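# Place the green block in the blue tray

## Task

Move the green block into the blue tray (the asbestos warning is acknowledged and does not change this). The task fails if the robot topples or is left leaning, or if anything is knocked or pushed outside the work area.

## Robot and tools

Robot: a Rainbow Robotics RB-Y1. It has a two-wheel drive base with rear casters, a head with head_camera, and two 7-joint arms, each with a parallel gripper and a wrist camera (left_wrist_camera, right_wrist_camera). The wrist camera housings stick out sideways and can strike objects. The torso has a folding leg (ankle, knee, hip) plus a chest that can lean and yaw. The base is 0.58 m wide and extends 0.10 m in front of the wheel axle and 0.57 m behind it. Spinning in place sweeps a 0.58 m radius. It cannot move sideways.

Frames: the base frame has its origin on the floor between the drive wheels, with x forward, y left and z up, in metres. chest, left_hand and right_hand are reported in this frame. A hand point sits between the finger pads, 0.03 m behind the tips. The fingers point along the hand's -z axis and close along its x axis. base_odometry is the base frame as it was at scene start, built from wheel turns only, so slip and collisions distort it. Heading is in rad, positive to the left.

move: one action per call. Its motions start together and may finish at different times.
- base: a single velocity command {x_m_s, turn_rad_s, for_s}. It is a speed, not a destination. x_m_s is forward speed, 0.005 to 1.5 m/s in magnitude (negative backs up). turn_rad_s is positive to the left, 0.02 to 1.509 in magnitude. for_s runs 0.1 to 5 s. Any velocity you leave out is 0. Acceleration is about 0.4 m/s² (turns 0.5 rad/s²), so distance is roughly speed × for_s. Coasting to a stop can take up to about 3 s.
- joints: absolute targets keyed by joint name, in rad (grippers in m, as the clear opening 0 to 0.1). Each arm's keys: shoulder_pitch (negative swings forward/up), shoulder_roll (left 0 to 3.141 and positive lifts outward; right -3.141 to 0 and negative lifts outward), shoulder_yaw, elbow (-2.617 to 0.01, negative bends), forearm_roll, wrist_pitch (-1.57 to 1.919), hand_roll.
- Torso keys: torso_squat_rad 0 to 1.2 (lowers the chest), torso_shift_rad -0.3 to 0.6 (hips forward), torso_pitch_rad -0.2 to 1.4 (positive bows), torso_yaw_rad -1.5 to 1.5 (positive left; raise both arms outward by at least 0.2 rad first).
- Combined torso limits: squat+shift<=1.52; squat-shift+pitch<=1.57; shift+0.5pitch-0.4squat<=0.7; shift+0.3pitch-0.5squat<=0.39.
- Head keys: head_pan_rad ±0.523 and head_tilt_rad -0.35 to 1.57 (positive looks down).
- target: sends one hand to an absolute pose in the base frame. It takes side ("left"/"right"), x, y, z in m (-3 to 3) and quat_wxyz in the same format the hand lines print. It may be paired only with min_time_s. It is solved into joint angles, so the hand travels along an arc; break long moves into short steps. It is refused while another move is still running.
- min_time_s: 0.1 to 8 s, the shortest duration for the arm, head and torso motions.
- contact_limits: gripper current caps in mA, 200 to 672.5 (default 672.5). A cap persists until you change it, and lower values grip more softly.
- cameras: a list of names or ["all"].
- blocking: false makes the call return after about 0.5 s while motion continues.
A move with no action simply reports state and images.

wait(seconds 0 to 10, cameras) lets time pass; it returns early once motions finish. stop brakes every running motion. zoom_image(camera, region [x0,y0,x1,y1] in pixels, at most 504×504) enlarges part of the latest image. head_camera is 896×504 and the wrist cameras are 644×364. finished_scene ends the scene for good, so the block must already rest in the tray.

Results: the "move" line reads done, or else the worst status. Hand statuses are reached (within 10 mm and 2°), short (with the remaining error), or refused (with the reason). Joint statuses include done, off_target (still pushing), time_out, contact_stop (torso only), limit_stop_at_<name> (the self-collision guard), not_followed / "joint command not followed" (the arm-collision check withheld the command), torque_fault (a 10 s whole-robot halt), and limit_stop_at_motor_heat. A stop you did not command cancels the rest of the calls in your reply. on_its_own lists anything that happened without your command.

Readings: lidar_m gives 12 sectors of 30° each, counter-clockwise from straight ahead, measured in a plane 0.23 m above the floor. motor_effort gives wheel effort in %; high effort at rest means the base is pushing on something. Joint torques, external torques, wrist force/torque (uncalibrated, with offsets up to 16 N) and motor temperatures are also reported. MOTOR HOT appears at 65 °C, and at 80 °C the arm brakes for 30 to 60 s.

Gripping: command an opening at least 0.005 m narrower than the block, which gives roughly 44 to 55 N per pad. off_target or done both count as normal while holding.

Avoid:
- Lowering or leaning quickly with arms reaching forward, especially while carrying something or while driving. It can tip the robot.
- Driving fast into furniture. The wheels do not stop on contact, and the upper body can catch on an edge.
- Letting the arms collide or press on each other. Keep about 0.5 rad of outward shoulder roll when both arms reach forward.
- Hitting fixed objects, dropping the block from height, or knocking anything out of the work area.
- Loads above 3 kg per arm or held far ahead of the wheels.
- Leaving arms stretched out or pushing into something for long periods, which heats the motors.

Each tool is called after "Emit:" by a JSON object that holds its "method" and its "body", one argument or row to a line.

## Session

Emit:
{"method": "move", "body": {

}}

Scene clock: 0.00 s.
Joint torques (N m): no reading
External joint torques (N m): no reading
Motor temperatures (°C): left_arm=[30 34 35 34 38 42 34] | right_arm=[33 35 30 38 34 31 37]
Wrist force (N): no reading
Wrist torque (N m): no reading
Wrist force, peak (N): no reading
base_odometry: x=+0.000 y=+0.000 heading=+0.000
lidar_m: 2.97 2.92 2.19 2.33 2.76 2.23 2.21 2.41 2.06 1.67 1.77 2.95
base_status: not commanded
joint_positions: torso_squat_rad=+0.350 torso_shift_rad=+0.000 torso_pitch_rad=+0.000 torso_yaw_rad=+0.000 left_shoulder_pitch_rad=-0.013 left_shoulder_roll_rad=+0.016 left_shoulder_yaw_rad=-0.006 left_elbow_rad=-0.149 left_forearm_roll_rad=+0.007 left_wrist_pitch_rad=-0.015 left_hand_roll_rad=-0.043 left_gripper_m=+0.100 right_shoulder_pitch_rad=-0.049 right_shoulder_roll_rad=-0.026 right_shoulder_yaw_rad=+0.001 right_elbow_rad=-0.191 right_forearm_roll_rad=-0.015 right_wrist_pitch_rad=+0.019 right_hand_roll_rad=-0.033 right_gripper_m=+0.100 head_pan_rad=+0.000 head_tilt_rad=+0.400
joint_status: not commanded
wheel_motors_off: 0
motor_effort: left_wheel=-1 right_wheel=+3
chest: x=-0.2280 y=+0.0007 z=+1.2475 quat_wxyz=(+1.000, +0.000, +0.000, +0.000) (m; base frame)
left_hand: x=-0.1428 y=+0.2321 z=+0.5673 quat_wxyz=(+0.996, +0.009, -0.088, -0.023) (m; base frame)
right_hand: x=-0.1038 y=-0.2374 z=+0.5724 quat_wxyz=(+0.994, -0.010, -0.109, -0.015) (m; base frame)
pictures: head_camera, left_wrist_camera, right_wrist_camera

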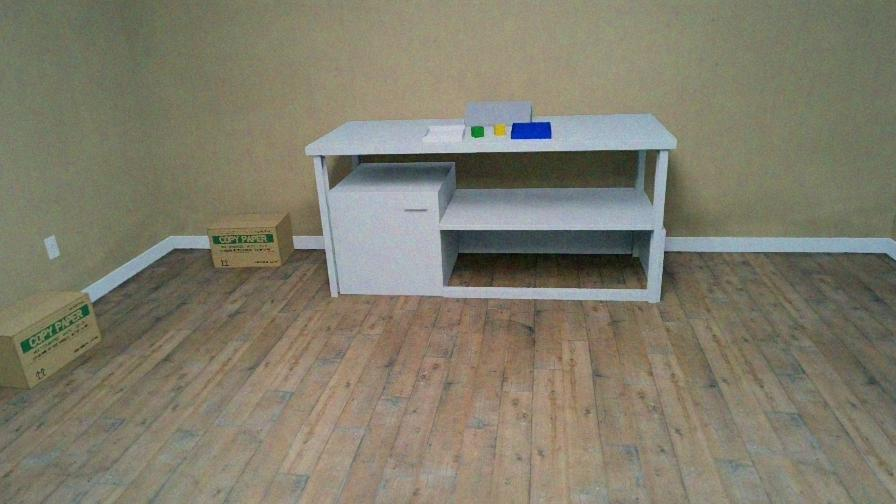

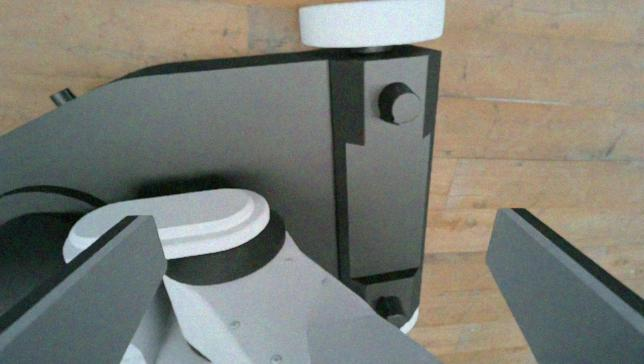

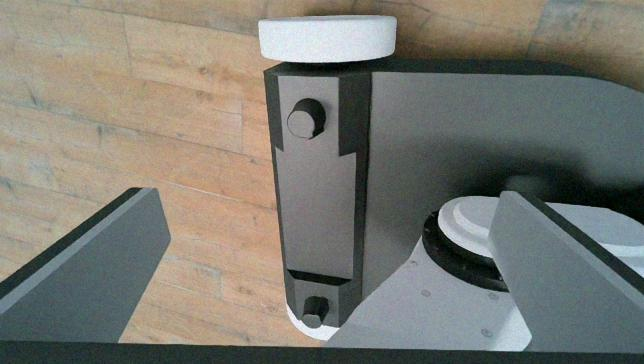

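Emit:
{"method": "zoom_image", "body": {
  "camera": "head_camera",
  "region": [400, 80, 600, 170]
}}

Scaled by 2.520 from the camera's 896x504 image, which has a finer 1280x720 frame.

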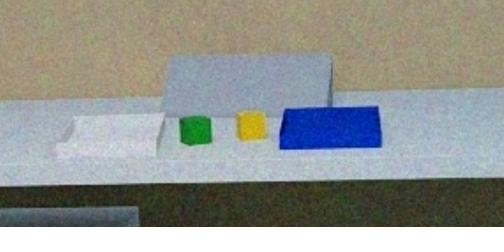

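Emit:
{"method": "move", "body": {
  "base": {"x_m_s": 0.6, "for_s": 3.4},
  "joints": {"right_elbow_rad": -1.9, "right_wrist_pitch_rad": 1.4, "right_shoulder_pitch_rad": 0.3, "right_shoulder_roll_rad": -0.15, "head_tilt_rad": 0.55},
  "min_time_s": 3,
  "cameras": ["head_camera"]
}}

Emit:
{"method": "zoom_image", "body": {
  "camera": "head_camera",
  "region": [400, 100, 750, 300]
}}

Scene clock: 32.57 s.
Joint torques (N m): left_arm=[-0.84 -0.42 -0.25 0 0.16 -0.54 0.29] | right_arm=[-3.7 -3.92 -1.67 -9.91 0.65 -0.37 0.11]
External joint torques (N m): left_arm=[1.35 -1.02 -0.28 0.58 0.15 -0.08 0.3] | right_arm=[1.17 -0.37 0.28 -0.62 0.1 0.12 0.1]
Wrist force (N): left_arm=[-1.9 1.6 -5.1] | right_arm=[-3.1 1.5 -7.9]
Wrist torque (N m): left_arm=[-0.10 -0.16 -0.04] | right_arm=[-0.04 -0.16 0.05]
Wrist force, peak (N): left_arm=[-2.0 1.7 -5.3] | right_arm=[-3.5 1.7 -8.8]
move: done
base_odometry: x=+2.040 y=+0.002 heading=+0.001
lidar_m: 0.94 1.00 1.90 1.90 2.19 3.86 4.22 2.38 2.30 2.33 1.22 1.53
base_status: done (sent for 3.4 of 3.4 s)
joint_positions: torso_squat_rad=+0.350 torso_shift_rad=+0.000 torso_pitch_rad=+0.000 torso_yaw_rad=+0.000 left_shoulder_pitch_rad=-0.013 left_shoulder_roll_rad=+0.016 left_shoulder_yaw_rad=-0.006 left_elbow_rad=-0.149 left_forearm_roll_rad=+0.007 left_wrist_pitch_rad=-0.015 left_hand_roll_rad=-0.043 left_gripper_m=+0.100 right_shoulder_pitch_rad=+0.300 right_shoulder_roll_rad=-0.150 right_shoulder_yaw_rad=+0.001 right_elbow_rad=-1.900 right_forearm_roll_rad=-0.015 right_wrist_pitch_rad=+1.400 right_hand_roll_rad=-0.033 right_gripper_m=+0.100 head_pan_rad=+0.000 head_tilt_rad=+0.550
joint_status: all done
wheel_motors_off: 0
motor_effort: left_wheel=+14(51) right_wheel=-10(29)
chest: x=-0.2280 y=+0.0007 z=+1.2475 quat_wxyz=(+1.000, +0.000, +0.000, +0.000) (m; base frame)
left_hand: x=-0.1427 y=+0.2321 z=+0.5673 quat_wxyz=(+0.996, +0.009, -0.088, -0.023) (m; base frame)
right_hand: x=+0.0255 y=-0.3126 z=+0.8151 quat_wxyz=(+0.991, -0.072, -0.106, -0.038) (m; base frame)
pictures: head_camera
camera_calibration:
head_camera: T_world_to_cam=[[-0.0165218, -0.998863, -0.044714, 0.0652373], [-0.491634, 0.0470563, -0.86953, 1.21501], [0.870645, 0.0076167, -0.491853, 0.836642], [0, 0, 0, 1]] pos_world=[-0.129998, 0.00161654, 1.47091]

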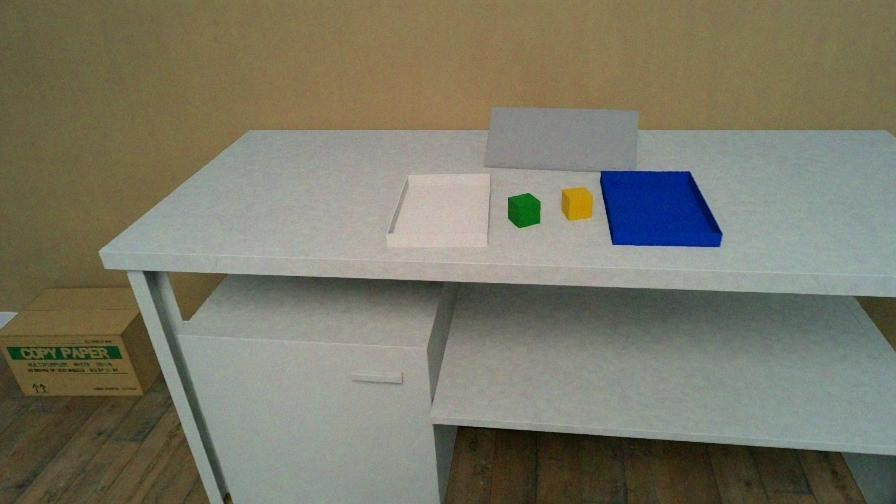

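Scaled by 1.440 from the camera's 896x504 image, which has a finer 1280x720 frame.

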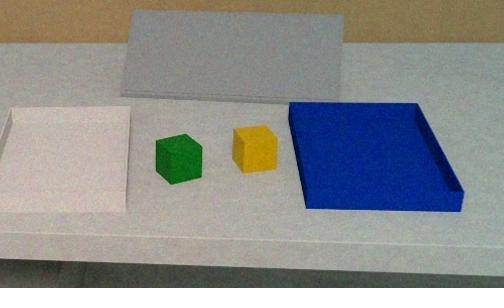

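Emit:
{"method": "move", "body": {
  "base": {"x_m_s": 0.35, "for_s": 1.43},
  "joints": {"right_elbow_rad": -2.2, "right_wrist_pitch_rad": 1.8, "right_shoulder_pitch_rad": -0.3, "right_shoulder_roll_rad": -0.15, "head_tilt_rad": 0.55, "torso_pitch_rad": 0.4, "torso_shift_rad": 0.1},
  "min_time_s": 2,
  "cameras": ["all"]
}}

Emit:
{"method": "zoom_image", "body": {
  "camera": "head_camera",
  "region": [392, 100, 896, 400]
}}

Scene clock: 57.73 s.
Joint torques (N m): left_arm=[8.43 -0.45 -0.04 3.9 0.22 0.29 0.28] | right_arm=[-6.83 -3.37 -1.13 -9.63 0.72 -0.3 0.2]
External joint torques (N m): left_arm=[-0.37 -0.95 -0.11 0.18 0.22 -0.05 0.26] | right_arm=[0.98 -0.8 0.21 -0.67 0.27 0.31 0.19]
Wrist force (N): left_arm=[0.3 1.8 -4.9] | right_arm=[-4.1 1.2 -8.0]
Wrist torque (N m): left_arm=[-0.14 -0.04 -0.06] | right_arm=[0.00 -0.28 0.04]
Wrist force, peak (N): left_arm=[-1.9 1.7 -5.2] | right_arm=[-3.5 1.8 -8.6]
move: done
base_odometry: x=+2.542 y=+0.002 heading=+0.002
lidar_m: 0.44 0.46 0.73 1.83 2.09 3.76 4.71 2.67 2.43 1.03 1.04 1.08
base_status: done (sent for 1.43 of 1.43 s)
joint_positions: torso_squat_rad=+0.350 torso_shift_rad=+0.100 torso_pitch_rad=+0.400 torso_yaw_rad=+0.000 left_shoulder_pitch_rad=-0.013 left_shoulder_roll_rad=+0.016 left_shoulder_yaw_rad=-0.006 left_elbow_rad=-0.149 left_forearm_roll_rad=+0.007 left_wrist_pitch_rad=-0.015 left_hand_roll_rad=-0.043 left_gripper_m=+0.100 right_shoulder_pitch_rad=-0.300 right_shoulder_roll_rad=-0.150 right_shoulder_yaw_rad=+0.001 right_elbow_rad=-2.200 right_forearm_roll_rad=-0.015 right_wrist_pitch_rad=+1.800 right_hand_roll_rad=-0.033 right_gripper_m=+0.100 head_pan_rad=+0.000 head_tilt_rad=+0.550
joint_status: all done
wheel_motors_off: 0
motor_effort: left_wheel=+10(38) right_wheel=-7(19)
chest: x=-0.0418 y=+0.0006 z=+1.2198 quat_wxyz=(+0.980, +0.000, +0.199, +0.000) (m; base frame)
left_hand: x=-0.2282 y=+0.2321 z=+0.5601 quat_wxyz=(+0.993, +0.004, +0.112, -0.025) (m; base frame)
right_hand: x=+0.2937 y=-0.2296 z=+0.8954 quat_wxyz=(+0.987, -0.043, -0.144, +0.053) (m; base frame)
pictures: head_camera, left_wrist_camera, right_wrist_camera
camera_calibration:
head_camera: T_world_to_cam=[[-0.0329705, -0.998856, -0.0346333, 0.054031], [-0.791414, 0.0472547, -0.609451, 0.95265], [0.61039, 0.00731538, -0.792067, 1.01625], [0, 0, 0, 1]] pos_world=[0.135413, 0.00151769, 1.3874]
left_wrist_camera: T_world_to_cam=[[0.974357, -0.0681627, -0.214436, 0.357158], [0.0347945, -0.895905, 0.44288, 0.00123757], [-0.222302, -0.438985, -0.87056, 0.613982], [0, 0, 0, 1]] pos_world=[-0.211553, 0.294983, 0.610548]
right_wrist_camera: T_world_to_cam=[[-0.949354, -0.116368, -0.291865, 0.515694], [-0.229752, 0.890736, 0.392178, -0.0537963], [0.214338, 0.439372, -0.87236, 0.892157], [0, 0, 0, 1]] pos_world=[0.285993, -0.284061, 0.949893]

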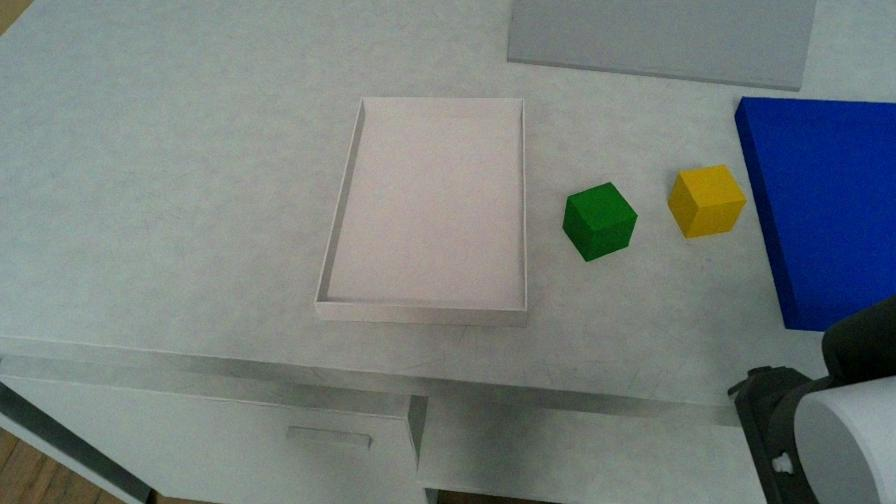

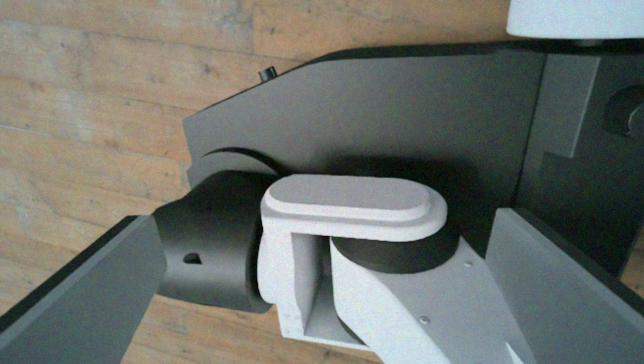

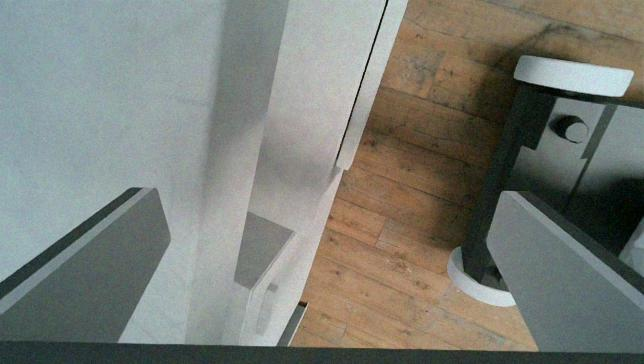

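Scaled by 1.000.

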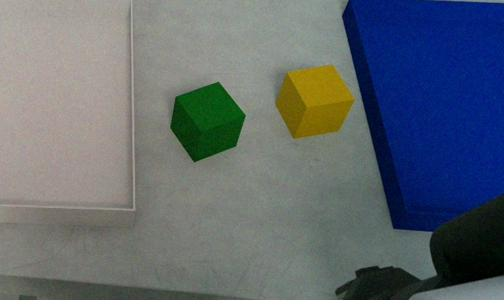

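Emit:
{"method": "move", "body": {
  "target": {"side": "right", "x": 0.38, "y": -0.2, "z": 1.08, "quat_wxyz": [0.9816, 0, 0, 0.1908]}
}}

Emit:
{"method": "move", "body": {
  "target": {"side": "right", "x": 0.544, "y": -0.147, "z": 1.02, "quat_wxyz": [0.9816, 0, 0, 0.1908]},
  "cameras": ["head_camera", "right_wrist_camera"]
}}

Scene clock: 84.07 s.
Joint torques (N m): left_arm=[9.35 0.03 0.04 3.6 -0.02 0.41 0.2] | right_arm=[-17.21 -8.38 -8.4 -2.09 0.69 -0.19 0.28]
External joint torques (N m): left_arm=[0.56 -0.47 -0.03 -0.12 -0.02 0.07 0.18] | right_arm=[2.24 2.07 1.38 0.35 0.45 -0.16 0.28]
Wrist force (N): left_arm=[0.4 1.9 -4.7] | right_arm=[-1.3 0.5 -8.8]
Wrist torque (N m): left_arm=[-0.16 -0.03 -0.06] | right_arm=[0.05 -0.05 0.14]
Wrist force, peak (N): left_arm=[0.6 2.1 -5.0] | right_arm=[-3.7 1.6 -8.7]
move: done
base_odometry: x=+2.542 y=+0.002 heading=+0.002
lidar_m: 0.45 0.47 0.74 1.84 2.08 3.75 4.70 2.68 2.42 1.02 1.04 1.09
base_status: not commanded
joint_positions: torso_squat_rad=+0.350 torso_shift_rad=+0.100 torso_pitch_rad=+0.400 torso_yaw_rad=+0.000 left_shoulder_pitch_rad=-0.013 left_shoulder_roll_rad=+0.016 left_shoulder_yaw_rad=-0.006 left_elbow_rad=-0.149 left_forearm_roll_rad=+0.007 left_wrist_pitch_rad=-0.015 left_hand_roll_rad=-0.043 left_gripper_m=+0.100 right_shoulder_pitch_rad=-1.333 right_shoulder_roll_rad=-1.011 right_shoulder_yaw_rad=+0.570 right_elbow_rad=-1.737 right_forearm_roll_rad=-1.342 right_wrist_pitch_rad=+1.919 right_hand_roll_rad=-0.542 right_gripper_m=+0.100 head_pan_rad=+0.000 head_tilt_rad=+0.550
joint_status: all done
wheel_motors_off: 0
motor_effort: left_wheel=+9(10) right_wheel=-7(8)
chest: x=-0.0419 y=+0.0006 z=+1.2198 quat_wxyz=(+0.980, +0.000, +0.199, +0.000) (m; base frame)
left_hand: x=-0.2283 y=+0.2321 z=+0.5601 quat_wxyz=(+0.993, +0.004, +0.112, -0.025) (m; base frame)
right_hand: x=+0.3801 y=-0.2001 z=+1.0805 quat_wxyz=(+0.982, +0.000, -0.001, +0.191) (m; base frame)
right_hand_status: reached (checked arc, planned for 1.2 s): 0 mm and 0.1 deg off.
pictures: none

Scene clock: 86.30 s.
Joint torques (N m): left_arm=[8.87 -0.34 -0.13 3.66 0.16 0.29 0.23] | right_arm=[-25.14 -8.71 -0.78 -4.25 0.39 -0.11 -0.08]
External joint torques (N m): left_arm=[0.07 -0.84 -0.21 -0.06 0.16 -0.05 0.22] | right_arm=[2.12 0.47 1.3 0.35 0.11 0.18 -0.08]
Wrist force (N): left_arm=[0.3 2.0 -5.0] | right_arm=[-2.8 1.4 -7.9]
Wrist torque (N m): left_arm=[-0.17 -0.04 -0.07] | right_arm=[-0.04 -0.19 -0.01]
Wrist force, peak (N): left_arm=[0.5 2.0 -5.0] | right_arm=[-3.3 -0.1 -8.9]
move: short
base_odometry: x=+2.542 y=+0.002 heading=+0.002
lidar_m: 0.45 0.47 0.73 1.82 2.09 3.76 4.70 2.66 2.43 1.02 1.05 1.08
base_status: not commanded
joint_positions: torso_squat_rad=+0.350 torso_shift_rad=+0.100 torso_pitch_rad=+0.400 torso_yaw_rad=+0.000 left_shoulder_pitch_rad=-0.013 left_shoulder_roll_rad=+0.016 left_shoulder_yaw_rad=-0.006 left_elbow_rad=-0.149 left_forearm_roll_rad=+0.007 left_wrist_pitch_rad=-0.015 left_hand_roll_rad=-0.043 left_gripper_m=+0.100 right_shoulder_pitch_rad=-1.816 right_shoulder_roll_rad=-0.418 right_shoulder_yaw_rad=+0.723 right_elbow_rad=-0.267 right_forearm_roll_rad=-1.028 right_wrist_pitch_rad=+1.449 right_hand_roll_rad=+0.134 right_gripper_m=+0.100 head_pan_rad=+0.000 head_tilt_rad=+0.550
joint_status: all done
wheel_motors_off: 0
motor_effort: left_wheel=+8(10) right_wheel=-7(9)
chest: x=-0.0419 y=+0.0006 z=+1.2198 quat_wxyz=(+0.980, +0.000, +0.199, +0.000) (m; base frame)
left_hand: x=-0.2283 y=+0.2321 z=+0.5601 quat_wxyz=(+0.993, +0.004, +0.112, -0.025) (m; base frame)
right_hand: x=+0.5434 y=-0.1468 z=+1.0204 quat_wxyz=(+0.980, -0.003, -0.055, +0.191) (m; base frame)
right_hand_status: short (checked arc, as near as the solve gets, planned for 1.4 s): 1 mm and 6.3 deg off. The place is met; only the turn is off.
pictures: head_camera, right_wrist_camera
camera_calibration:
head_camera: T_world_to_cam=[[-0.0329648, -0.998856, -0.0346413, 0.0540381], [-0.79128, 0.0472567, -0.609625, 0.952775], [0.610564, 0.00731482, -0.791933, 1.01624], [0, 0, 0, 1]] pos_world=[0.135212, 0.00151769, 1.3875]
right_wrist_camera: T_world_to_cam=[[-0.920241, -0.372962, -0.118556, 0.56863], [-0.382344, 0.79219, 0.475655, -0.135867], [-0.0834827, 0.483047, -0.871606, 1.07881], [0, 0, 0, 1]] pos_world=[0.56139, -0.201405, 1.07234]

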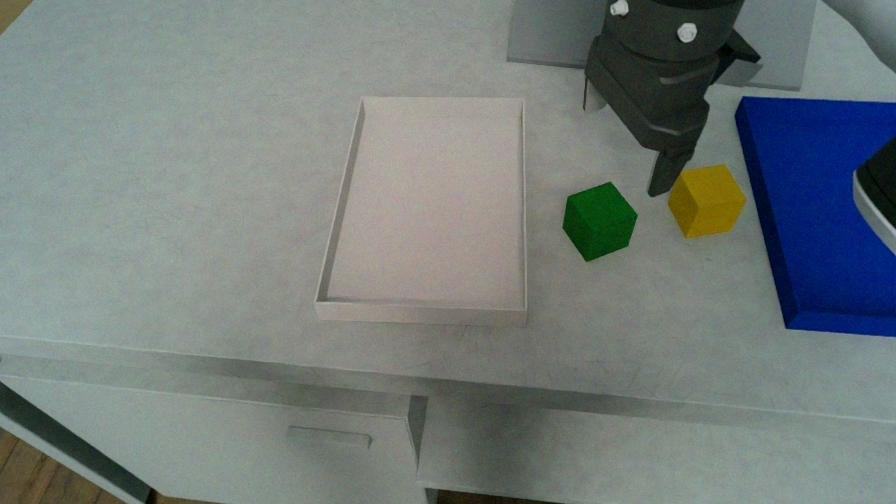

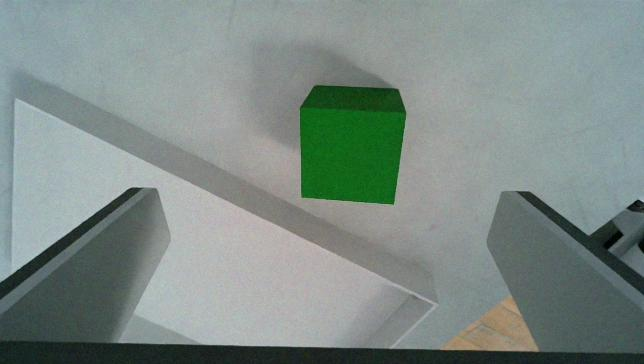

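Emit:
{"method": "move", "body": {
  "target": {"side": "right", "x": 0.441, "y": -0.142, "z": 1.02, "quat_wxyz": [0.985, 0, 0, 0.174]}
}}

Emit:
{"method": "move", "body": {
  "base": {"x_m_s": 0.1, "for_s": 1.0},
  "cameras": ["head_camera", "right_wrist_camera"]
}}

Scene clock: 106.03 s.
Joint torques (N m): left_arm=[8.67 -0.4 0.28 3.83 0.18 0.29 0.27] | right_arm=[-22.48 -7.51 -8.7 -5.44 0.35 -0.26 0.15]
External joint torques (N m): left_arm=[-0.13 -0.91 0.2 0.11 0.18 -0.05 0.26] | right_arm=[0.76 1.39 -0.27 -1.1 0.11 -0.23 0.15]
Wrist force (N): left_arm=[0.4 1.9 -4.9] | right_arm=[-2.6 0.4 -9.0]
Wrist torque (N m): left_arm=[-0.15 -0.02 -0.07] | right_arm=[0.07 -0.21 0.14]
Wrist force, peak (N): left_arm=[0.4 2.1 -5.1] | right_arm=[-2.5 -0.4 -9.5]
move: done
base_odometry: x=+2.542 y=+0.002 heading=+0.002
lidar_m: 0.45 0.47 0.74 1.83 2.09 3.75 4.71 2.67 2.41 1.02 1.03 1.09
base_status: not commanded
joint_positions: torso_squat_rad=+0.350 torso_shift_rad=+0.100 torso_pitch_rad=+0.400 torso_yaw_rad=+0.000 left_shoulder_pitch_rad=-0.013 left_shoulder_roll_rad=+0.016 left_shoulder_yaw_rad=-0.006 left_elbow_rad=-0.149 left_forearm_roll_rad=+0.007 left_wrist_pitch_rad=-0.015 left_hand_roll_rad=-0.043 left_gripper_m=+0.100 right_shoulder_pitch_rad=-1.432 right_shoulder_roll_rad=-0.701 right_shoulder_yaw_rad=+0.659 right_elbow_rad=-1.304 right_forearm_roll_rad=-1.097 right_wrist_pitch_rad=+1.813 right_hand_roll_rad=-0.414 right_gripper_m=+0.100 head_pan_rad=+0.000 head_tilt_rad=+0.550
joint_status: all done
wheel_motors_off: 0
motor_effort: left_wheel=+8(10) right_wheel=-6(8)
chest: x=-0.0419 y=+0.0006 z=+1.2198 quat_wxyz=(+0.980, +0.000, +0.199, +0.000) (m; base frame)
left_hand: x=-0.2283 y=+0.2321 z=+0.5601 quat_wxyz=(+0.993, +0.004, +0.112, -0.025) (m; base frame)
right_hand: x=+0.4408 y=-0.1420 z=+1.0202 quat_wxyz=(+0.985, +0.000, +0.001, +0.174) (m; base frame)
right_hand_status: reached (checked arc, planned for 1.2 s): 0 mm and 0.1 deg off.
pictures: none

Scene clock: 107.63 s.
Joint torques (N m): left_arm=[8.64 -0.32 0.39 3.91 0.33 0.24 0.22] | right_arm=[-21.92 -7.22 -8.41 -4.83 0.24 -0.28 0.2]
External joint torques (N m): left_arm=[-0.16 -0.82 0.31 0.18 0.33 -0.1 0.21] | right_arm=[1.31 1.68 0.02 -0.49 0 -0.25 0.2]
Wrist force (N): left_arm=[0.4 2.0 -4.9] | right_arm=[-1.7 0.9 -7.8]
Wrist torque (N m): left_arm=[-0.16 -0.04 -0.06] | right_arm=[-0.01 -0.09 0.15]
Wrist force, peak (N): left_arm=[0.1 2.0 -5.2] | right_arm=[-2.5 1.0 -8.8]
move: done
base_odometry: x=+2.642 y=+0.003 heading=+0.003
lidar_m: 0.35 0.37 0.57 1.82 2.12 3.73 4.80 2.74 2.42 1.01 1.07 0.99
base_status: done (sent for 1 of 1 s)
joint_positions: torso_squat_rad=+0.350 torso_shift_rad=+0.100 torso_pitch_rad=+0.400 torso_yaw_rad=+0.000 left_shoulder_pitch_rad=-0.013 left_shoulder_roll_rad=+0.016 left_shoulder_yaw_rad=-0.006 left_elbow_rad=-0.149 left_forearm_roll_rad=+0.007 left_wrist_pitch_rad=-0.015 left_hand_roll_rad=-0.043 left_gripper_m=+0.100 right_shoulder_pitch_rad=-1.432 right_shoulder_roll_rad=-0.701 right_shoulder_yaw_rad=+0.659 right_elbow_rad=-1.304 right_forearm_roll_rad=-1.097 right_wrist_pitch_rad=+1.813 right_hand_roll_rad=-0.414 right_gripper_m=+0.100 head_pan_rad=+0.000 head_tilt_rad=+0.550
joint_status: not commanded
wheel_motors_off: 0
motor_effort: left_wheel=+8(29) right_wheel=-6(16)
chest: x=-0.0419 y=+0.0006 z=+1.2198 quat_wxyz=(+0.980, +0.000, +0.199, +0.000) (m; base frame)
left_hand: x=-0.2283 y=+0.2321 z=+0.5601 quat_wxyz=(+0.993, +0.004, +0.112, -0.025) (m; base frame)
right_hand: x=+0.4409 y=-0.1420 z=+1.0202 quat_wxyz=(+0.985, +0.000, +0.001, +0.174) (m; base frame)
pictures: head_camera, right_wrist_camera
camera_calibration:
head_camera: T_world_to_cam=[[-0.0329639, -0.998856, -0.0346369, 0.0540351], [-0.791329, 0.0472526, -0.609562, 0.952774], [0.610501, 0.00731564, -0.791981, 1.01626], [0, 0, 0, 1]] pos_world=[0.135313, 0.00151769, 1.3875]
right_wrist_camera: T_world_to_cam=[[-0.939628, -0.342035, -0.0105576, 0.3788], [-0.300525, 0.810051, 0.503489, -0.240776], [-0.163659, 0.476266, -0.863937, 1.09436], [0, 0, 0, 1]] pos_world=[0.462675, -0.196605, 1.07069]

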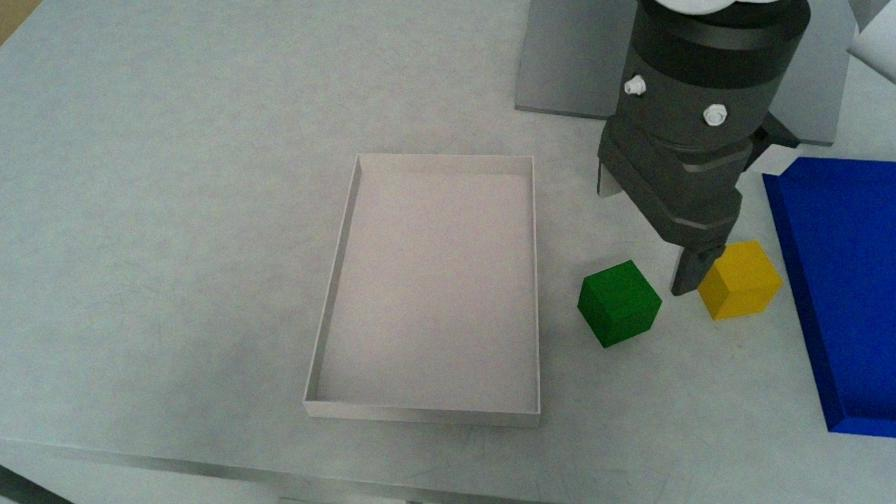

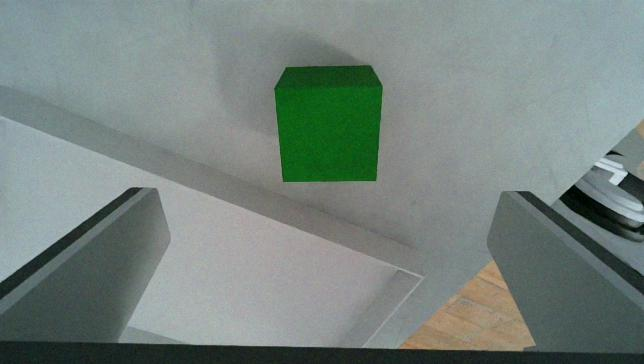

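Emit:
{"method": "move", "body": {
  "target": {"side": "right", "x": 0.440, "y": -0.141, "z": 0.915, "quat_wxyz": [0.985, 0, 0, 0.174]},
  "min_time_s": 2,
  "cameras": ["head_camera", "right_wrist_camera"]
}}

Scene clock: 116.53 s.
Joint torques (N m): left_arm=[8.09 -0.31 0.04 3.78 0.22 0.31 0.27] | right_arm=[-20.49 -5.66 -6.25 -4.14 0.69 -0.57 0.29]
External joint torques (N m): left_arm=[-0.71 -0.81 -0.03 0.06 0.22 -0.03 0.25] | right_arm=[2.18 2.64 1.35 0.82 0.43 -0.53 0.29]
Wrist force (N): left_arm=[0.5 1.9 -4.8] | right_arm=[-1.8 0.3 -8.8]
Wrist torque (N m): left_arm=[-0.15 -0.02 -0.07] | right_arm=[0.12 -0.13 -0.01]
Wrist force, peak (N): left_arm=[0.5 2.2 -5.0] | right_arm=[-2.3 0.3 -9.0]
move: done
base_odometry: x=+2.642 y=+0.003 heading=+0.003
lidar_m: 0.35 0.36 0.58 1.81 2.11 3.74 4.80 2.74 2.42 0.99 1.08 0.98
base_status: not commanded
joint_positions: torso_squat_rad=+0.350 torso_shift_rad=+0.100 torso_pitch_rad=+0.400 torso_yaw_rad=+0.000 left_shoulder_pitch_rad=-0.013 left_shoulder_roll_rad=+0.016 left_shoulder_yaw_rad=-0.006 left_elbow_rad=-0.149 left_forearm_roll_rad=+0.007 left_wrist_pitch_rad=-0.015 left_hand_roll_rad=-0.043 left_gripper_m=+0.100 right_shoulder_pitch_rad=-1.302 right_shoulder_roll_rad=-0.608 right_shoulder_yaw_rad=+0.739 right_elbow_rad=-1.154 right_forearm_roll_rad=-0.981 right_wrist_pitch_rad=+1.576 right_hand_roll_rad=-0.339 right_gripper_m=+0.100 head_pan_rad=+0.000 head_tilt_rad=+0.550
joint_status: all done
wheel_motors_off: 0
motor_effort: left_wheel=+9(9) right_wheel=-8(8)
chest: x=-0.0419 y=+0.0006 z=+1.2198 quat_wxyz=(+0.980, +0.000, +0.199, +0.000) (m; base frame)
left_hand: x=-0.2283 y=+0.2321 z=+0.5601 quat_wxyz=(+0.993, +0.004, +0.112, -0.025) (m; base frame)
right_hand: x=+0.4398 y=-0.1412 z=+0.9156 quat_wxyz=(+0.985, +0.000, -0.001, +0.174) (m; base frame)
right_hand_status: reached (checked arc, planned for 2.0 s): 1 mm and 0.2 deg off.
pictures: head_camera, right_wrist_camera
camera_calibration:
head_camera: T_world_to_cam=[[-0.0329639, -0.998856, -0.0346369, 0.0540351], [-0.791329, 0.0472526, -0.609562, 0.952774], [0.610501, 0.00731564, -0.791981, 1.01626], [0, 0, 0, 1]] pos_world=[0.135313, 0.00151769, 1.3875]
right_wrist_camera: T_world_to_cam=[[-0.939841, -0.341275, -0.0151822, 0.381254], [-0.302367, 0.810365, 0.501879, -0.186711], [-0.158976, 0.476277, -0.864804, 1.0022], [0, 0, 0, 1]] pos_world=[0.461188, -0.195907, 0.966199]

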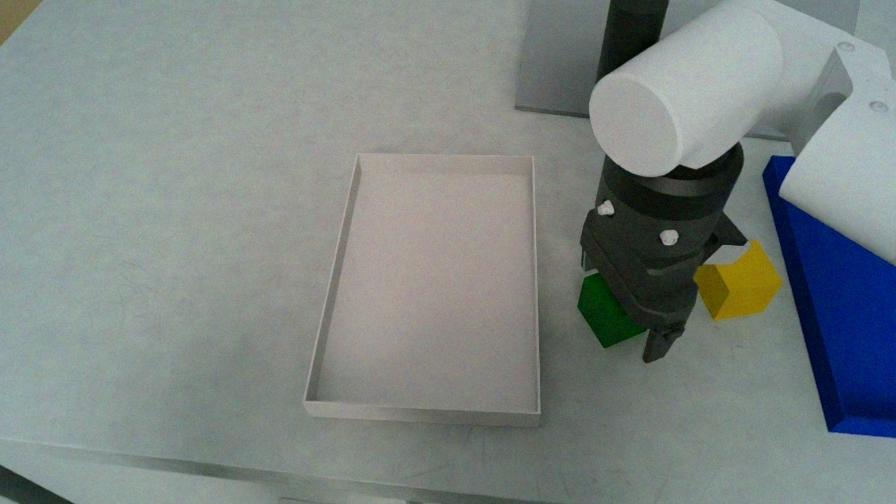

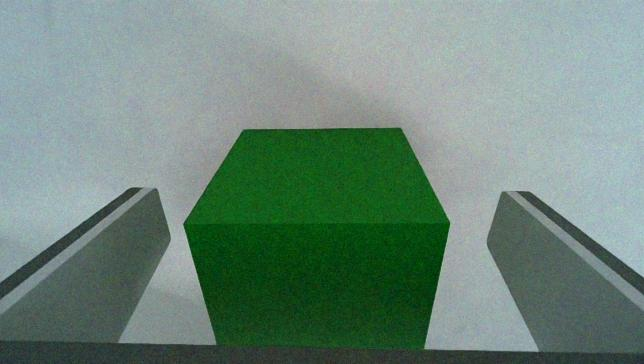

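Emit:
{"method": "move", "body": {
  "joints": {"right_gripper_m": 0.03}
}}

Emit:
{"method": "move", "body": {
  "target": {"side": "right", "x": 0.440, "y": -0.145, "z": 1.03, "quat_wxyz": [0.985, 0, 0, 0.174]},
  "min_time_s": 1.5,
  "cameras": ["head_camera", "right_wrist_camera"]
}}

Scene clock: 125.90 s.
Joint torques (N m): left_arm=[8.51 -0.89 -0.03 3.86 0.13 0.2 0.14] | right_arm=[-20.55 -5.54 -5.79 -4.24 0.42 -0.43 0.23]
External joint torques (N m): left_arm=[-0.29 -1.39 -0.1 0.14 0.13 -0.14 0.13] | right_arm=[2.12 2.76 1.81 0.72 0.17 -0.39 0.23]
Wrist force (N): left_arm=[0.4 1.8 -4.8] | right_arm=[-1.9 0.1 -7.8]
Wrist torque (N m): left_arm=[-0.15 -0.02 -0.07] | right_arm=[0.11 -0.15 0.01]
Wrist force, peak (N): left_arm=[0.2 1.9 -5.1] | right_arm=[-2.1 1.0 -8.9]
move: off_target
base_odometry: x=+2.642 y=+0.003 heading=+0.003
lidar_m: 0.35 0.36 0.57 1.82 2.11 3.73 4.81 2.74 2.44 0.99 1.09 0.98
base_status: not commanded
joint_positions: torso_squat_rad=+0.350 torso_shift_rad=+0.100 torso_pitch_rad=+0.400 torso_yaw_rad=+0.000 left_shoulder_pitch_rad=-0.013 left_shoulder_roll_rad=+0.016 left_shoulder_yaw_rad=-0.006 left_elbow_rad=-0.149 left_forearm_roll_rad=+0.007 left_wrist_pitch_rad=-0.015 left_hand_roll_rad=-0.043 left_gripper_m=+0.100 right_shoulder_pitch_rad=-1.302 right_shoulder_roll_rad=-0.608 right_shoulder_yaw_rad=+0.739 right_elbow_rad=-1.154 right_forearm_roll_rad=-0.981 right_wrist_pitch_rad=+1.576 right_hand_roll_rad=-0.339 right_gripper_m=+0.049 head_pan_rad=+0.000 head_tilt_rad=+0.550
joint_status: right_gripper_m off_target (ended at +0.049, target +0.030)
wheel_motors_off: 0
motor_effort: left_wheel=+8(9) right_wheel=-6(8)
chest: x=-0.0419 y=+0.0006 z=+1.2198 quat_wxyz=(+0.980, +0.000, +0.199, +0.000) (m; base frame)
left_hand: x=-0.2283 y=+0.2321 z=+0.5601 quat_wxyz=(+0.993, +0.004, +0.112, -0.025) (m; base frame)
right_hand: x=+0.4398 y=-0.1412 z=+0.9156 quat_wxyz=(+0.985, +0.000, -0.001, +0.174) (m; base frame)
pictures: none

Scene clock: 127.73 s.
Joint torques (N m): left_arm=[8.49 -0.59 0.3 3.75 0.09 0.29 0.37] | right_arm=[-22.62 -8.94 -9.76 -5.28 0.15 0.08 -0.03]
External joint torques (N m): left_arm=[-0.31 -1.1 0.22 0.02 0.1 -0.05 0.36] | right_arm=[0.56 0.05 -1.27 -1.02 -0.1 0.11 -0.03]
Wrist force (N): left_arm=[0.4 1.9 -4.7] | right_arm=[-1.6 1.0 -9.3]
Wrist torque (N m): left_arm=[-0.14 -0.03 -0.07] | right_arm=[-0.03 -0.08 0.15]
Wrist force, peak (N): left_arm=[0.4 2.1 -4.9] | right_arm=[-2.0 0.0 -9.9]
move: done
base_odometry: x=+2.642 y=+0.003 heading=+0.003
lidar_m: 0.35 0.36 0.56 1.83 2.13 3.74 4.81 2.75 2.42 0.99 1.09 0.98
base_status: not commanded
joint_positions: torso_squat_rad=+0.350 torso_shift_rad=+0.100 torso_pitch_rad=+0.400 torso_yaw_rad=+0.000 left_shoulder_pitch_rad=-0.013 left_shoulder_roll_rad=+0.016 left_shoulder_yaw_rad=-0.006 left_elbow_rad=-0.149 left_forearm_roll_rad=+0.007 left_wrist_pitch_rad=-0.015 left_hand_roll_rad=-0.043 left_gripper_m=+0.100 right_shoulder_pitch_rad=-1.439 right_shoulder_roll_rad=-0.715 right_shoulder_yaw_rad=+0.646 right_elbow_rad=-1.321 right_forearm_roll_rad=-1.107 right_wrist_pitch_rad=+1.835 right_hand_roll_rad=-0.419 right_gripper_m=+0.049 head_pan_rad=+0.000 head_tilt_rad=+0.550
joint_status: all done
wheel_motors_off: 0
motor_effort: left_wheel=+9(9) right_wheel=-7(8)
chest: x=-0.0419 y=+0.0006 z=+1.2198 quat_wxyz=(+0.980, +0.000, +0.199, +0.000) (m; base frame)
left_hand: x=-0.2283 y=+0.2321 z=+0.5601 quat_wxyz=(+0.993, +0.004, +0.112, -0.025) (m; base frame)
right_hand: x=+0.4401 y=-0.1450 z=+1.0298 quat_wxyz=(+0.985, +0.000, +0.000, +0.174) (m; base frame)
right_hand_status: reached (checked arc, planned for 1.5 s): 0 mm and 0.0 deg off.
pictures: head_camera, right_wrist_camera
camera_calibration:
head_camera: T_world_to_cam=[[-0.0329639, -0.998856, -0.0346369, 0.0540351], [-0.791329, 0.0472526, -0.609562, 0.952774], [0.610501, 0.00731564, -0.791981, 1.01626], [0, 0, 0, 1]] pos_world=[0.135313, 0.00151769, 1.3875]
right_wrist_camera: T_world_to_cam=[[-0.939655, -0.341915, -0.0119083, 0.37853], [-0.301246, 0.810386, 0.502519, -0.242051], [-0.162169, 0.475782, -0.864484, 1.10384], [0, 0, 0, 1]] pos_world=[0.461779, -0.199606, 1.08039]

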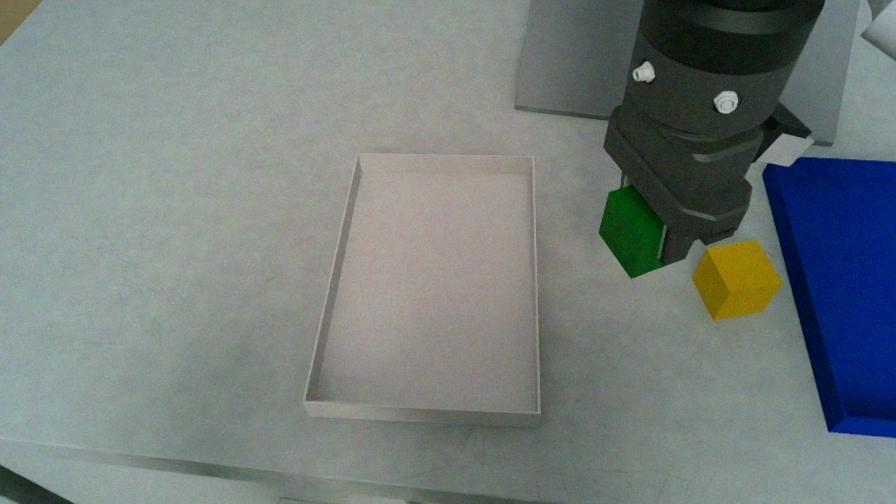

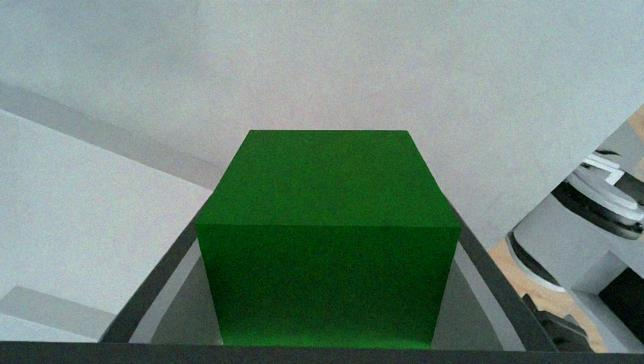

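Emit:
{"method": "move", "body": {
  "target": {"side": "right", "x": 0.45, "y": -0.43, "z": 1.03, "quat_wxyz": [0.985, 0, 0, 0.174]},
  "min_time_s": 2,
  "cameras": ["head_camera", "right_wrist_camera"]
}}

Scene clock: 142.43 s.
Joint torques (N m): left_arm=[8.42 -0.27 -0.13 3.7 0.07 0.23 0.38] | right_arm=[-17.78 -15.53 -7.86 -3.01 0.21 -0.47 0.14]
External joint torques (N m): left_arm=[-0.38 -0.78 -0.21 -0.02 0.07 -0.11 0.36] | right_arm=[1.78 0.98 -0.81 0.46 -0.05 -0.39 0.14]
Wrist force (N): left_arm=[0.5 1.7 -4.8] | right_arm=[-1.6 0.6 -8.3]
Wrist torque (N m): left_arm=[-0.14 -0.02 -0.07] | right_arm=[0.03 -0.10 0.01]
Wrist force, peak (N): left_arm=[0.4 1.9 -5.1] | right_arm=[-1.5 0.6 -10.0]
move: done
base_odometry: x=+2.642 y=+0.003 heading=+0.003
lidar_m: 0.35 0.35 0.56 1.83 2.11 3.72 4.81 2.76 2.43 1.01 1.08 0.99
base_status: not commanded
joint_positions: torso_squat_rad=+0.350 torso_shift_rad=+0.100 torso_pitch_rad=+0.400 torso_yaw_rad=+0.000 left_shoulder_pitch_rad=-0.013 left_shoulder_roll_rad=+0.016 left_shoulder_yaw_rad=-0.006 left_elbow_rad=-0.149 left_forearm_roll_rad=+0.007 left_wrist_pitch_rad=-0.015 left_hand_roll_rad=-0.043 left_gripper_m=+0.100 right_shoulder_pitch_rad=-1.292 right_shoulder_roll_rad=-1.123 right_shoulder_yaw_rad=+0.505 right_elbow_rad=-0.898 right_forearm_roll_rad=-1.190 right_wrist_pitch_rad=+1.680 right_hand_roll_rad=+0.347 right_gripper_m=+0.049 head_pan_rad=+0.000 head_tilt_rad=+0.550
joint_status: all done
wheel_motors_off: 0
motor_effort: left_wheel=+9(9) right_wheel=-6(8)
chest: x=-0.0419 y=+0.0006 z=+1.2198 quat_wxyz=(+0.980, +0.000, +0.199, +0.000) (m; base frame)
left_hand: x=-0.2283 y=+0.2321 z=+0.5601 quat_wxyz=(+0.993, +0.004, +0.112, -0.025) (m; base frame)
right_hand: x=+0.4497 y=-0.4296 z=+1.0302 quat_wxyz=(+0.985, -0.001, -0.002, +0.174) (m; base frame)
right_hand_status: reached (checked arc, planned for 2.0 s): 1 mm and 0.2 deg off.
pictures: head_camera, right_wrist_camera
camera_calibration:
head_camera: T_world_to_cam=[[-0.0329639, -0.998856, -0.0346369, 0.0540351], [-0.791329, 0.0472526, -0.609562, 0.952774], [0.610501, 0.00731564, -0.791981, 1.01626], [0, 0, 0, 1]] pos_world=[0.135313, 0.00151769, 1.3875]
right_wrist_camera: T_world_to_cam=[[-0.939631, -0.341826, -0.0157491, 0.294193], [-0.303379, 0.810891, 0.500416, -0.00542156], [-0.158284, 0.474985, -0.865642, 1.24018], [0, 0, 0, 1]] pos_world=[0.47109, -0.484109, 1.0809]

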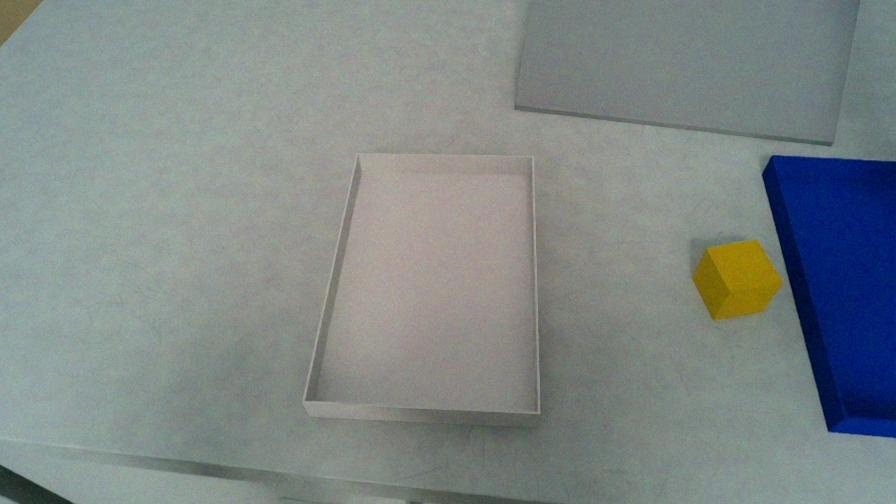

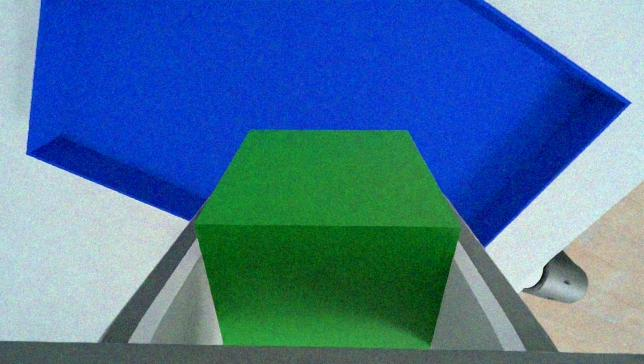

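Emit:
{"method": "move", "body": {
  "target": {"side": "right", "x": 0.45, "y": -0.412, "z": 0.93, "quat_wxyz": [0.985, 0, 0, 0.174]},
  "min_time_s": 2,
  "cameras": ["head_camera", "right_wrist_camera"]
}}

Scene clock: 153.67 s.
Joint torques (N m): left_arm=[8.74 -0.53 0 3.74 0.02 0.28 0.27] | right_arm=[-18.09 -13.15 -5.23 -2.83 0.66 -0.66 0.32]
External joint torques (N m): left_arm=[-0.07 -1.03 -0.08 0.02 0.02 -0.06 0.25] | right_arm=[1.74 3.27 0.95 0.75 0.41 -0.58 0.32]
Wrist force (N): left_arm=[0.5 1.9 -4.9] | right_arm=[-1.8 0.7 -9.3]
Wrist torque (N m): left_arm=[-0.16 -0.02 -0.08] | right_arm=[0.02 -0.08 0.04]
Wrist force, peak (N): left_arm=[0.3 2.1 -5.0] | right_arm=[-2.2 0.5 -9.7]
move: done
base_odometry: x=+2.642 y=+0.003 heading=+0.003
lidar_m: 0.35 0.36 0.57 1.82 2.11 3.74 4.81 2.74 2.43 1.00 1.08 0.98
base_status: not commanded
joint_positions: torso_squat_rad=+0.350 torso_shift_rad=+0.100 torso_pitch_rad=+0.400 torso_yaw_rad=+0.000 left_shoulder_pitch_rad=-0.013 left_shoulder_roll_rad=+0.016 left_shoulder_yaw_rad=-0.006 left_elbow_rad=-0.149 left_forearm_roll_rad=+0.007 left_wrist_pitch_rad=-0.015 left_hand_roll_rad=-0.043 left_gripper_m=+0.100 right_shoulder_pitch_rad=-1.197 right_shoulder_roll_rad=-0.973 right_shoulder_yaw_rad=+0.548 right_elbow_rad=-0.784 right_forearm_roll_rad=-1.135 right_wrist_pitch_rad=+1.467 right_hand_roll_rad=+0.365 right_gripper_m=+0.049 head_pan_rad=+0.000 head_tilt_rad=+0.550
joint_status: all done
wheel_motors_off: 0
motor_effort: left_wheel=+9(9) right_wheel=-7(8)
chest: x=-0.0419 y=+0.0006 z=+1.2198 quat_wxyz=(+0.980, +0.000, +0.199, +0.000) (m; base frame)
left_hand: x=-0.2283 y=+0.2321 z=+0.5601 quat_wxyz=(+0.993, +0.004, +0.112, -0.025) (m; base frame)
right_hand: x=+0.4496 y=-0.4119 z=+0.9305 quat_wxyz=(+0.985, -0.001, -0.002, +0.174) (m; base frame)
right_hand_status: reached (checked arc, planned for 2.0 s): 1 mm and 0.2 deg off.
pictures: head_camera, right_wrist_camera
camera_calibration:
head_camera: T_world_to_cam=[[-0.0329639, -0.998856, -0.0346369, 0.0540351], [-0.791329, 0.0472526, -0.609562, 0.952774], [0.610501, 0.00731564, -0.791981, 1.01626], [0, 0, 0, 1]] pos_world=[0.135313, 0.00151769, 1.3875]
right_wrist_camera: T_world_to_cam=[[-0.939784, -0.341418, -0.0154883, 0.298551], [-0.30296, 0.811239, 0.500106, 0.0304394], [-0.15818, 0.474684, -0.865826, 1.14549], [0, 0, 0, 1]] pos_world=[0.47099, -0.466511, 0.981199]

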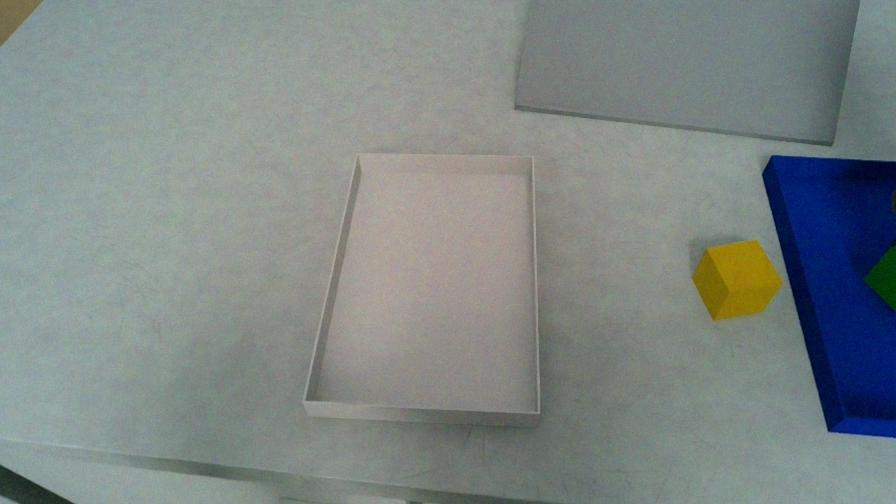

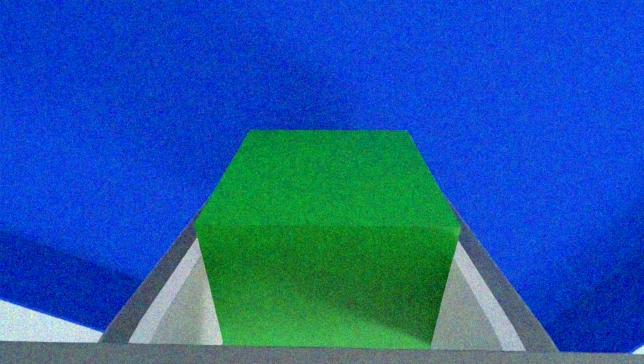

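Emit:
{"method": "move", "body": {
  "target": {"side": "right", "x": 0.45, "y": -0.412, "z": 0.9205, "quat_wxyz": [0.985, 0, 0, 0.174]},
  "min_time_s": 0.8
}}

Emit:
{"method": "move", "body": {
  "joints": {"right_gripper_m": 0.09}
}}

Emit:
{"method": "move", "body": {
  "target": {"side": "right", "x": 0.45, "y": -0.415, "z": 1.05, "quat_wxyz": [0.985, 0, 0, 0.174]},
  "min_time_s": 1.5,
  "cameras": ["head_camera", "right_wrist_camera"]
}}

Scene clock: 159.63 s.
Joint torques (N m): left_arm=[8.69 -0.41 -0.11 3.87 0.15 0.29 0.32] | right_arm=[-20.18 -12.7 -4.77 -2.81 0.47 -0.48 0.15]
External joint torques (N m): left_arm=[-0.12 -0.91 -0.18 0.15 0.16 -0.05 0.31] | right_arm=[-0.25 3.61 1.08 0.78 0.21 -0.41 0.15]
Wrist force (N): left_arm=[0.6 2.0 -5.0] | right_arm=[-2.0 0.1 -8.6]
Wrist torque (N m): left_arm=[-0.18 -0.01 -0.06] | right_arm=[0.14 -0.11 0.04]
Wrist force, peak (N): left_arm=[0.4 2.0 -5.0] | right_arm=[-2.0 0.5 -10.0]
move: done
base_odometry: x=+2.642 y=+0.003 heading=+0.003
lidar_m: 0.35 0.36 0.57 1.82 2.11 3.73 4.80 2.75 2.43 1.00 1.09 0.98
base_status: not commanded
joint_positions: torso_squat_rad=+0.350 torso_shift_rad=+0.100 torso_pitch_rad=+0.400 torso_yaw_rad=+0.000 left_shoulder_pitch_rad=-0.013 left_shoulder_roll_rad=+0.016 left_shoulder_yaw_rad=-0.006 left_elbow_rad=-0.149 left_forearm_roll_rad=+0.007 left_wrist_pitch_rad=-0.015 left_hand_roll_rad=-0.043 left_gripper_m=+0.100 right_shoulder_pitch_rad=-1.201 right_shoulder_roll_rad=-0.952 right_shoulder_yaw_rad=+0.553 right_elbow_rad=-0.741 right_forearm_roll_rad=-1.128 right_wrist_pitch_rad=+1.445 right_hand_roll_rad=+0.385 right_gripper_m=+0.049 head_pan_rad=+0.000 head_tilt_rad=+0.550
joint_status: all done
wheel_motors_off: 0
motor_effort: left_wheel=+9(9) right_wheel=-6(8)
chest: x=-0.0419 y=+0.0006 z=+1.2198 quat_wxyz=(+0.980, +0.000, +0.199, +0.000) (m; base frame)
left_hand: x=-0.2283 y=+0.2321 z=+0.5601 quat_wxyz=(+0.993, +0.004, +0.112, -0.025) (m; base frame)
right_hand: x=+0.4495 y=-0.4121 z=+0.9210 quat_wxyz=(+0.985, -0.001, -0.001, +0.174) (m; base frame)
right_hand_status: reached (checked arc, planned for 0.8 s): 1 mm and 0.1 deg off.
pictures: none

Scene clock: 160.60 s.
Joint torques (N m): left_arm=[8.93 -0.58 -0.03 3.72 0.09 0.3 0.37] | right_arm=[-19.55 -12.87 -4.63 -2.94 0.65 -0.37 0.25]
External joint torques (N m): left_arm=[0.13 -1.09 -0.1 -0.01 0.09 -0.04 0.36] | right_arm=[0.38 3.44 1.22 0.65 0.39 -0.3 0.25]
Wrist force (N): left_arm=[0.5 2.0 -4.8] | right_arm=[-1.4 0.6 -8.2]
Wrist torque (N m): left_arm=[-0.16 -0.02 -0.07] | right_arm=[0.01 -0.06 0.03]
Wrist force, peak (N): left_arm=[0.4 2.0 -5.0] | right_arm=[-2.0 0.3 -8.9]
move: done
base_odometry: x=+2.642 y=+0.003 heading=+0.003
lidar_m: 0.35 0.36 0.57 1.83 2.11 3.74 4.80 2.74 2.43 1.00 1.07 0.98
base_status: not commanded
joint_positions: torso_squat_rad=+0.350 torso_shift_rad=+0.100 torso_pitch_rad=+0.400 torso_yaw_rad=+0.000 left_shoulder_pitch_rad=-0.013 left_shoulder_roll_rad=+0.016 left_shoulder_yaw_rad=-0.006 left_elbow_rad=-0.149 left_forearm_roll_rad=+0.007 left_wrist_pitch_rad=-0.015 left_hand_roll_rad=-0.043 left_gripper_m=+0.100 right_shoulder_pitch_rad=-1.201 right_shoulder_roll_rad=-0.952 right_shoulder_yaw_rad=+0.553 right_elbow_rad=-0.741 right_forearm_roll_rad=-1.128 right_wrist_pitch_rad=+1.445 right_hand_roll_rad=+0.385 right_gripper_m=+0.090 head_pan_rad=+0.000 head_tilt_rad=+0.550
joint_status: all done
wheel_motors_off: 0
motor_effort: left_wheel=+8(9) right_wheel=-6(8)
chest: x=-0.0419 y=+0.0006 z=+1.2198 quat_wxyz=(+0.980, +0.000, +0.199, +0.000) (m; base frame)
left_hand: x=-0.2283 y=+0.2321 z=+0.5601 quat_wxyz=(+0.993, +0.004, +0.112, -0.025) (m; base frame)
right_hand: x=+0.4495 y=-0.4121 z=+0.9210 quat_wxyz=(+0.985, -0.001, -0.001, +0.174) (m; base frame)
pictures: none

Scene clock: 162.43 s.
Joint torques (N m): left_arm=[8.57 -0.22 0.33 3.78 0.16 0.38 0.22] | right_arm=[-18.86 -15 -8.26 -4.04 0.24 0.13 -0.03]
External joint torques (N m): left_arm=[-0.23 -0.72 0.25 0.06 0.16 0.04 0.21] | right_arm=[0.92 0.97 -0.93 -0.57 -0.01 0.19 -0.03]
Wrist force (N): left_arm=[0.4 1.9 -5.1] | right_arm=[-1.5 0.1 -7.8]
Wrist torque (N m): left_arm=[-0.16 -0.04 -0.08] | right_arm=[0.10 -0.08 0.14]
Wrist force, peak (N): left_arm=[0.5 2.2 -5.0] | right_arm=[-1.8 0.4 -9.0]
move: done
base_odometry: x=+2.642 y=+0.003 heading=+0.003
lidar_m: 0.35 0.36 0.56 1.81 2.12 3.73 4.81 2.73 2.42 1.01 1.08 0.99
base_status: not commanded
joint_positions: torso_squat_rad=+0.350 torso_shift_rad=+0.100 torso_pitch_rad=+0.400 torso_yaw_rad=+0.000 left_shoulder_pitch_rad=-0.013 left_shoulder_roll_rad=+0.016 left_shoulder_yaw_rad=-0.006 left_elbow_rad=-0.149 left_forearm_roll_rad=+0.007 left_wrist_pitch_rad=-0.015 left_hand_roll_rad=-0.043 left_gripper_m=+0.100 right_shoulder_pitch_rad=-1.321 right_shoulder_roll_rad=-1.131 right_shoulder_yaw_rad=+0.503 right_elbow_rad=-0.952 right_forearm_roll_rad=-1.199 right_wrist_pitch_rad=+1.737 right_hand_roll_rad=+0.294 right_gripper_m=+0.090 head_pan_rad=+0.000 head_tilt_rad=+0.550
joint_status: all done
wheel_motors_off: 0
motor_effort: left_wheel=+9(9) right_wheel=-6(7)
chest: x=-0.0419 y=+0.0006 z=+1.2198 quat_wxyz=(+0.980, +0.000, +0.199, +0.000) (m; base frame)
left_hand: x=-0.2283 y=+0.2321 z=+0.5601 quat_wxyz=(+0.993, +0.004, +0.112, -0.025) (m; base frame)
right_hand: x=+0.4501 y=-0.4151 z=+1.0498 quat_wxyz=(+0.985, +0.000, +0.001, +0.174) (m; base frame)
right_hand_status: reached (checked arc, planned for 1.5 s): 0 mm and 0.1 deg off.
pictures: head_camera, right_wrist_camera
camera_calibration:
head_camera: T_world_to_cam=[[-0.0329639, -0.998856, -0.0346369, 0.0540351], [-0.791329, 0.0472526, -0.609562, 0.952774], [0.610501, 0.00731564, -0.791981, 1.01626], [0, 0, 0, 1]] pos_world=[0.135313, 0.00151769, 1.3875]
right_wrist_camera: T_world_to_cam=[[-0.9396, -0.342122, -0.010207, 0.293779], [-0.300445, 0.810119, 0.503429, -0.0315774], [-0.163965, 0.476089, -0.863976, 1.25165], [0, 0, 0, 1]] pos_world=[0.471774, -0.469805, 1.10029]

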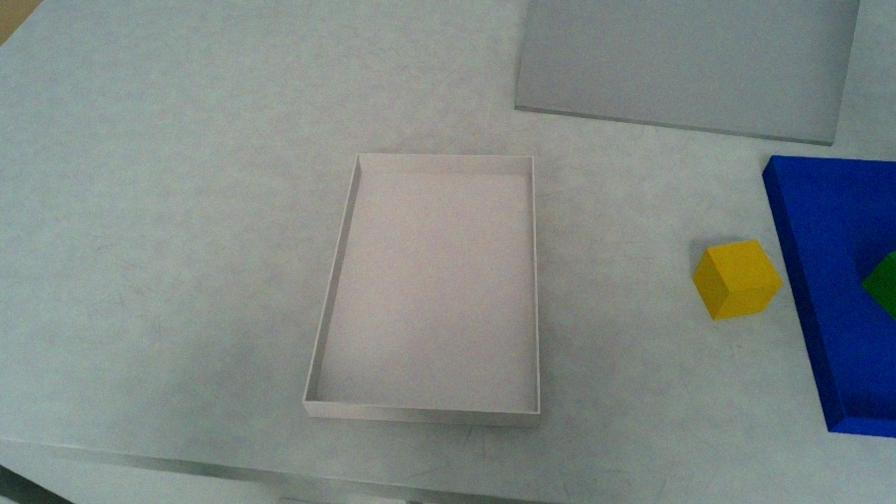

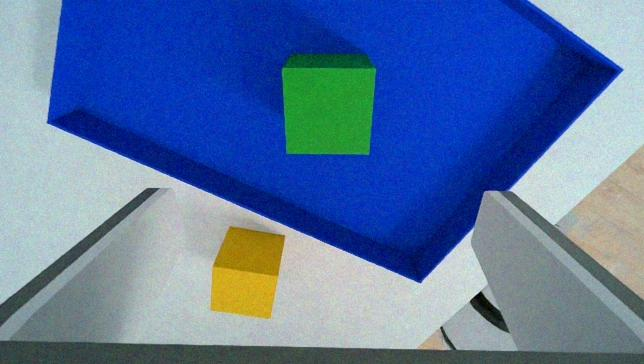

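The green block is sitting in the blue tray, clear of the gripper.

Emit:
{"method": "finished_scene", "body": {

}}

The scene is finished: the task was done.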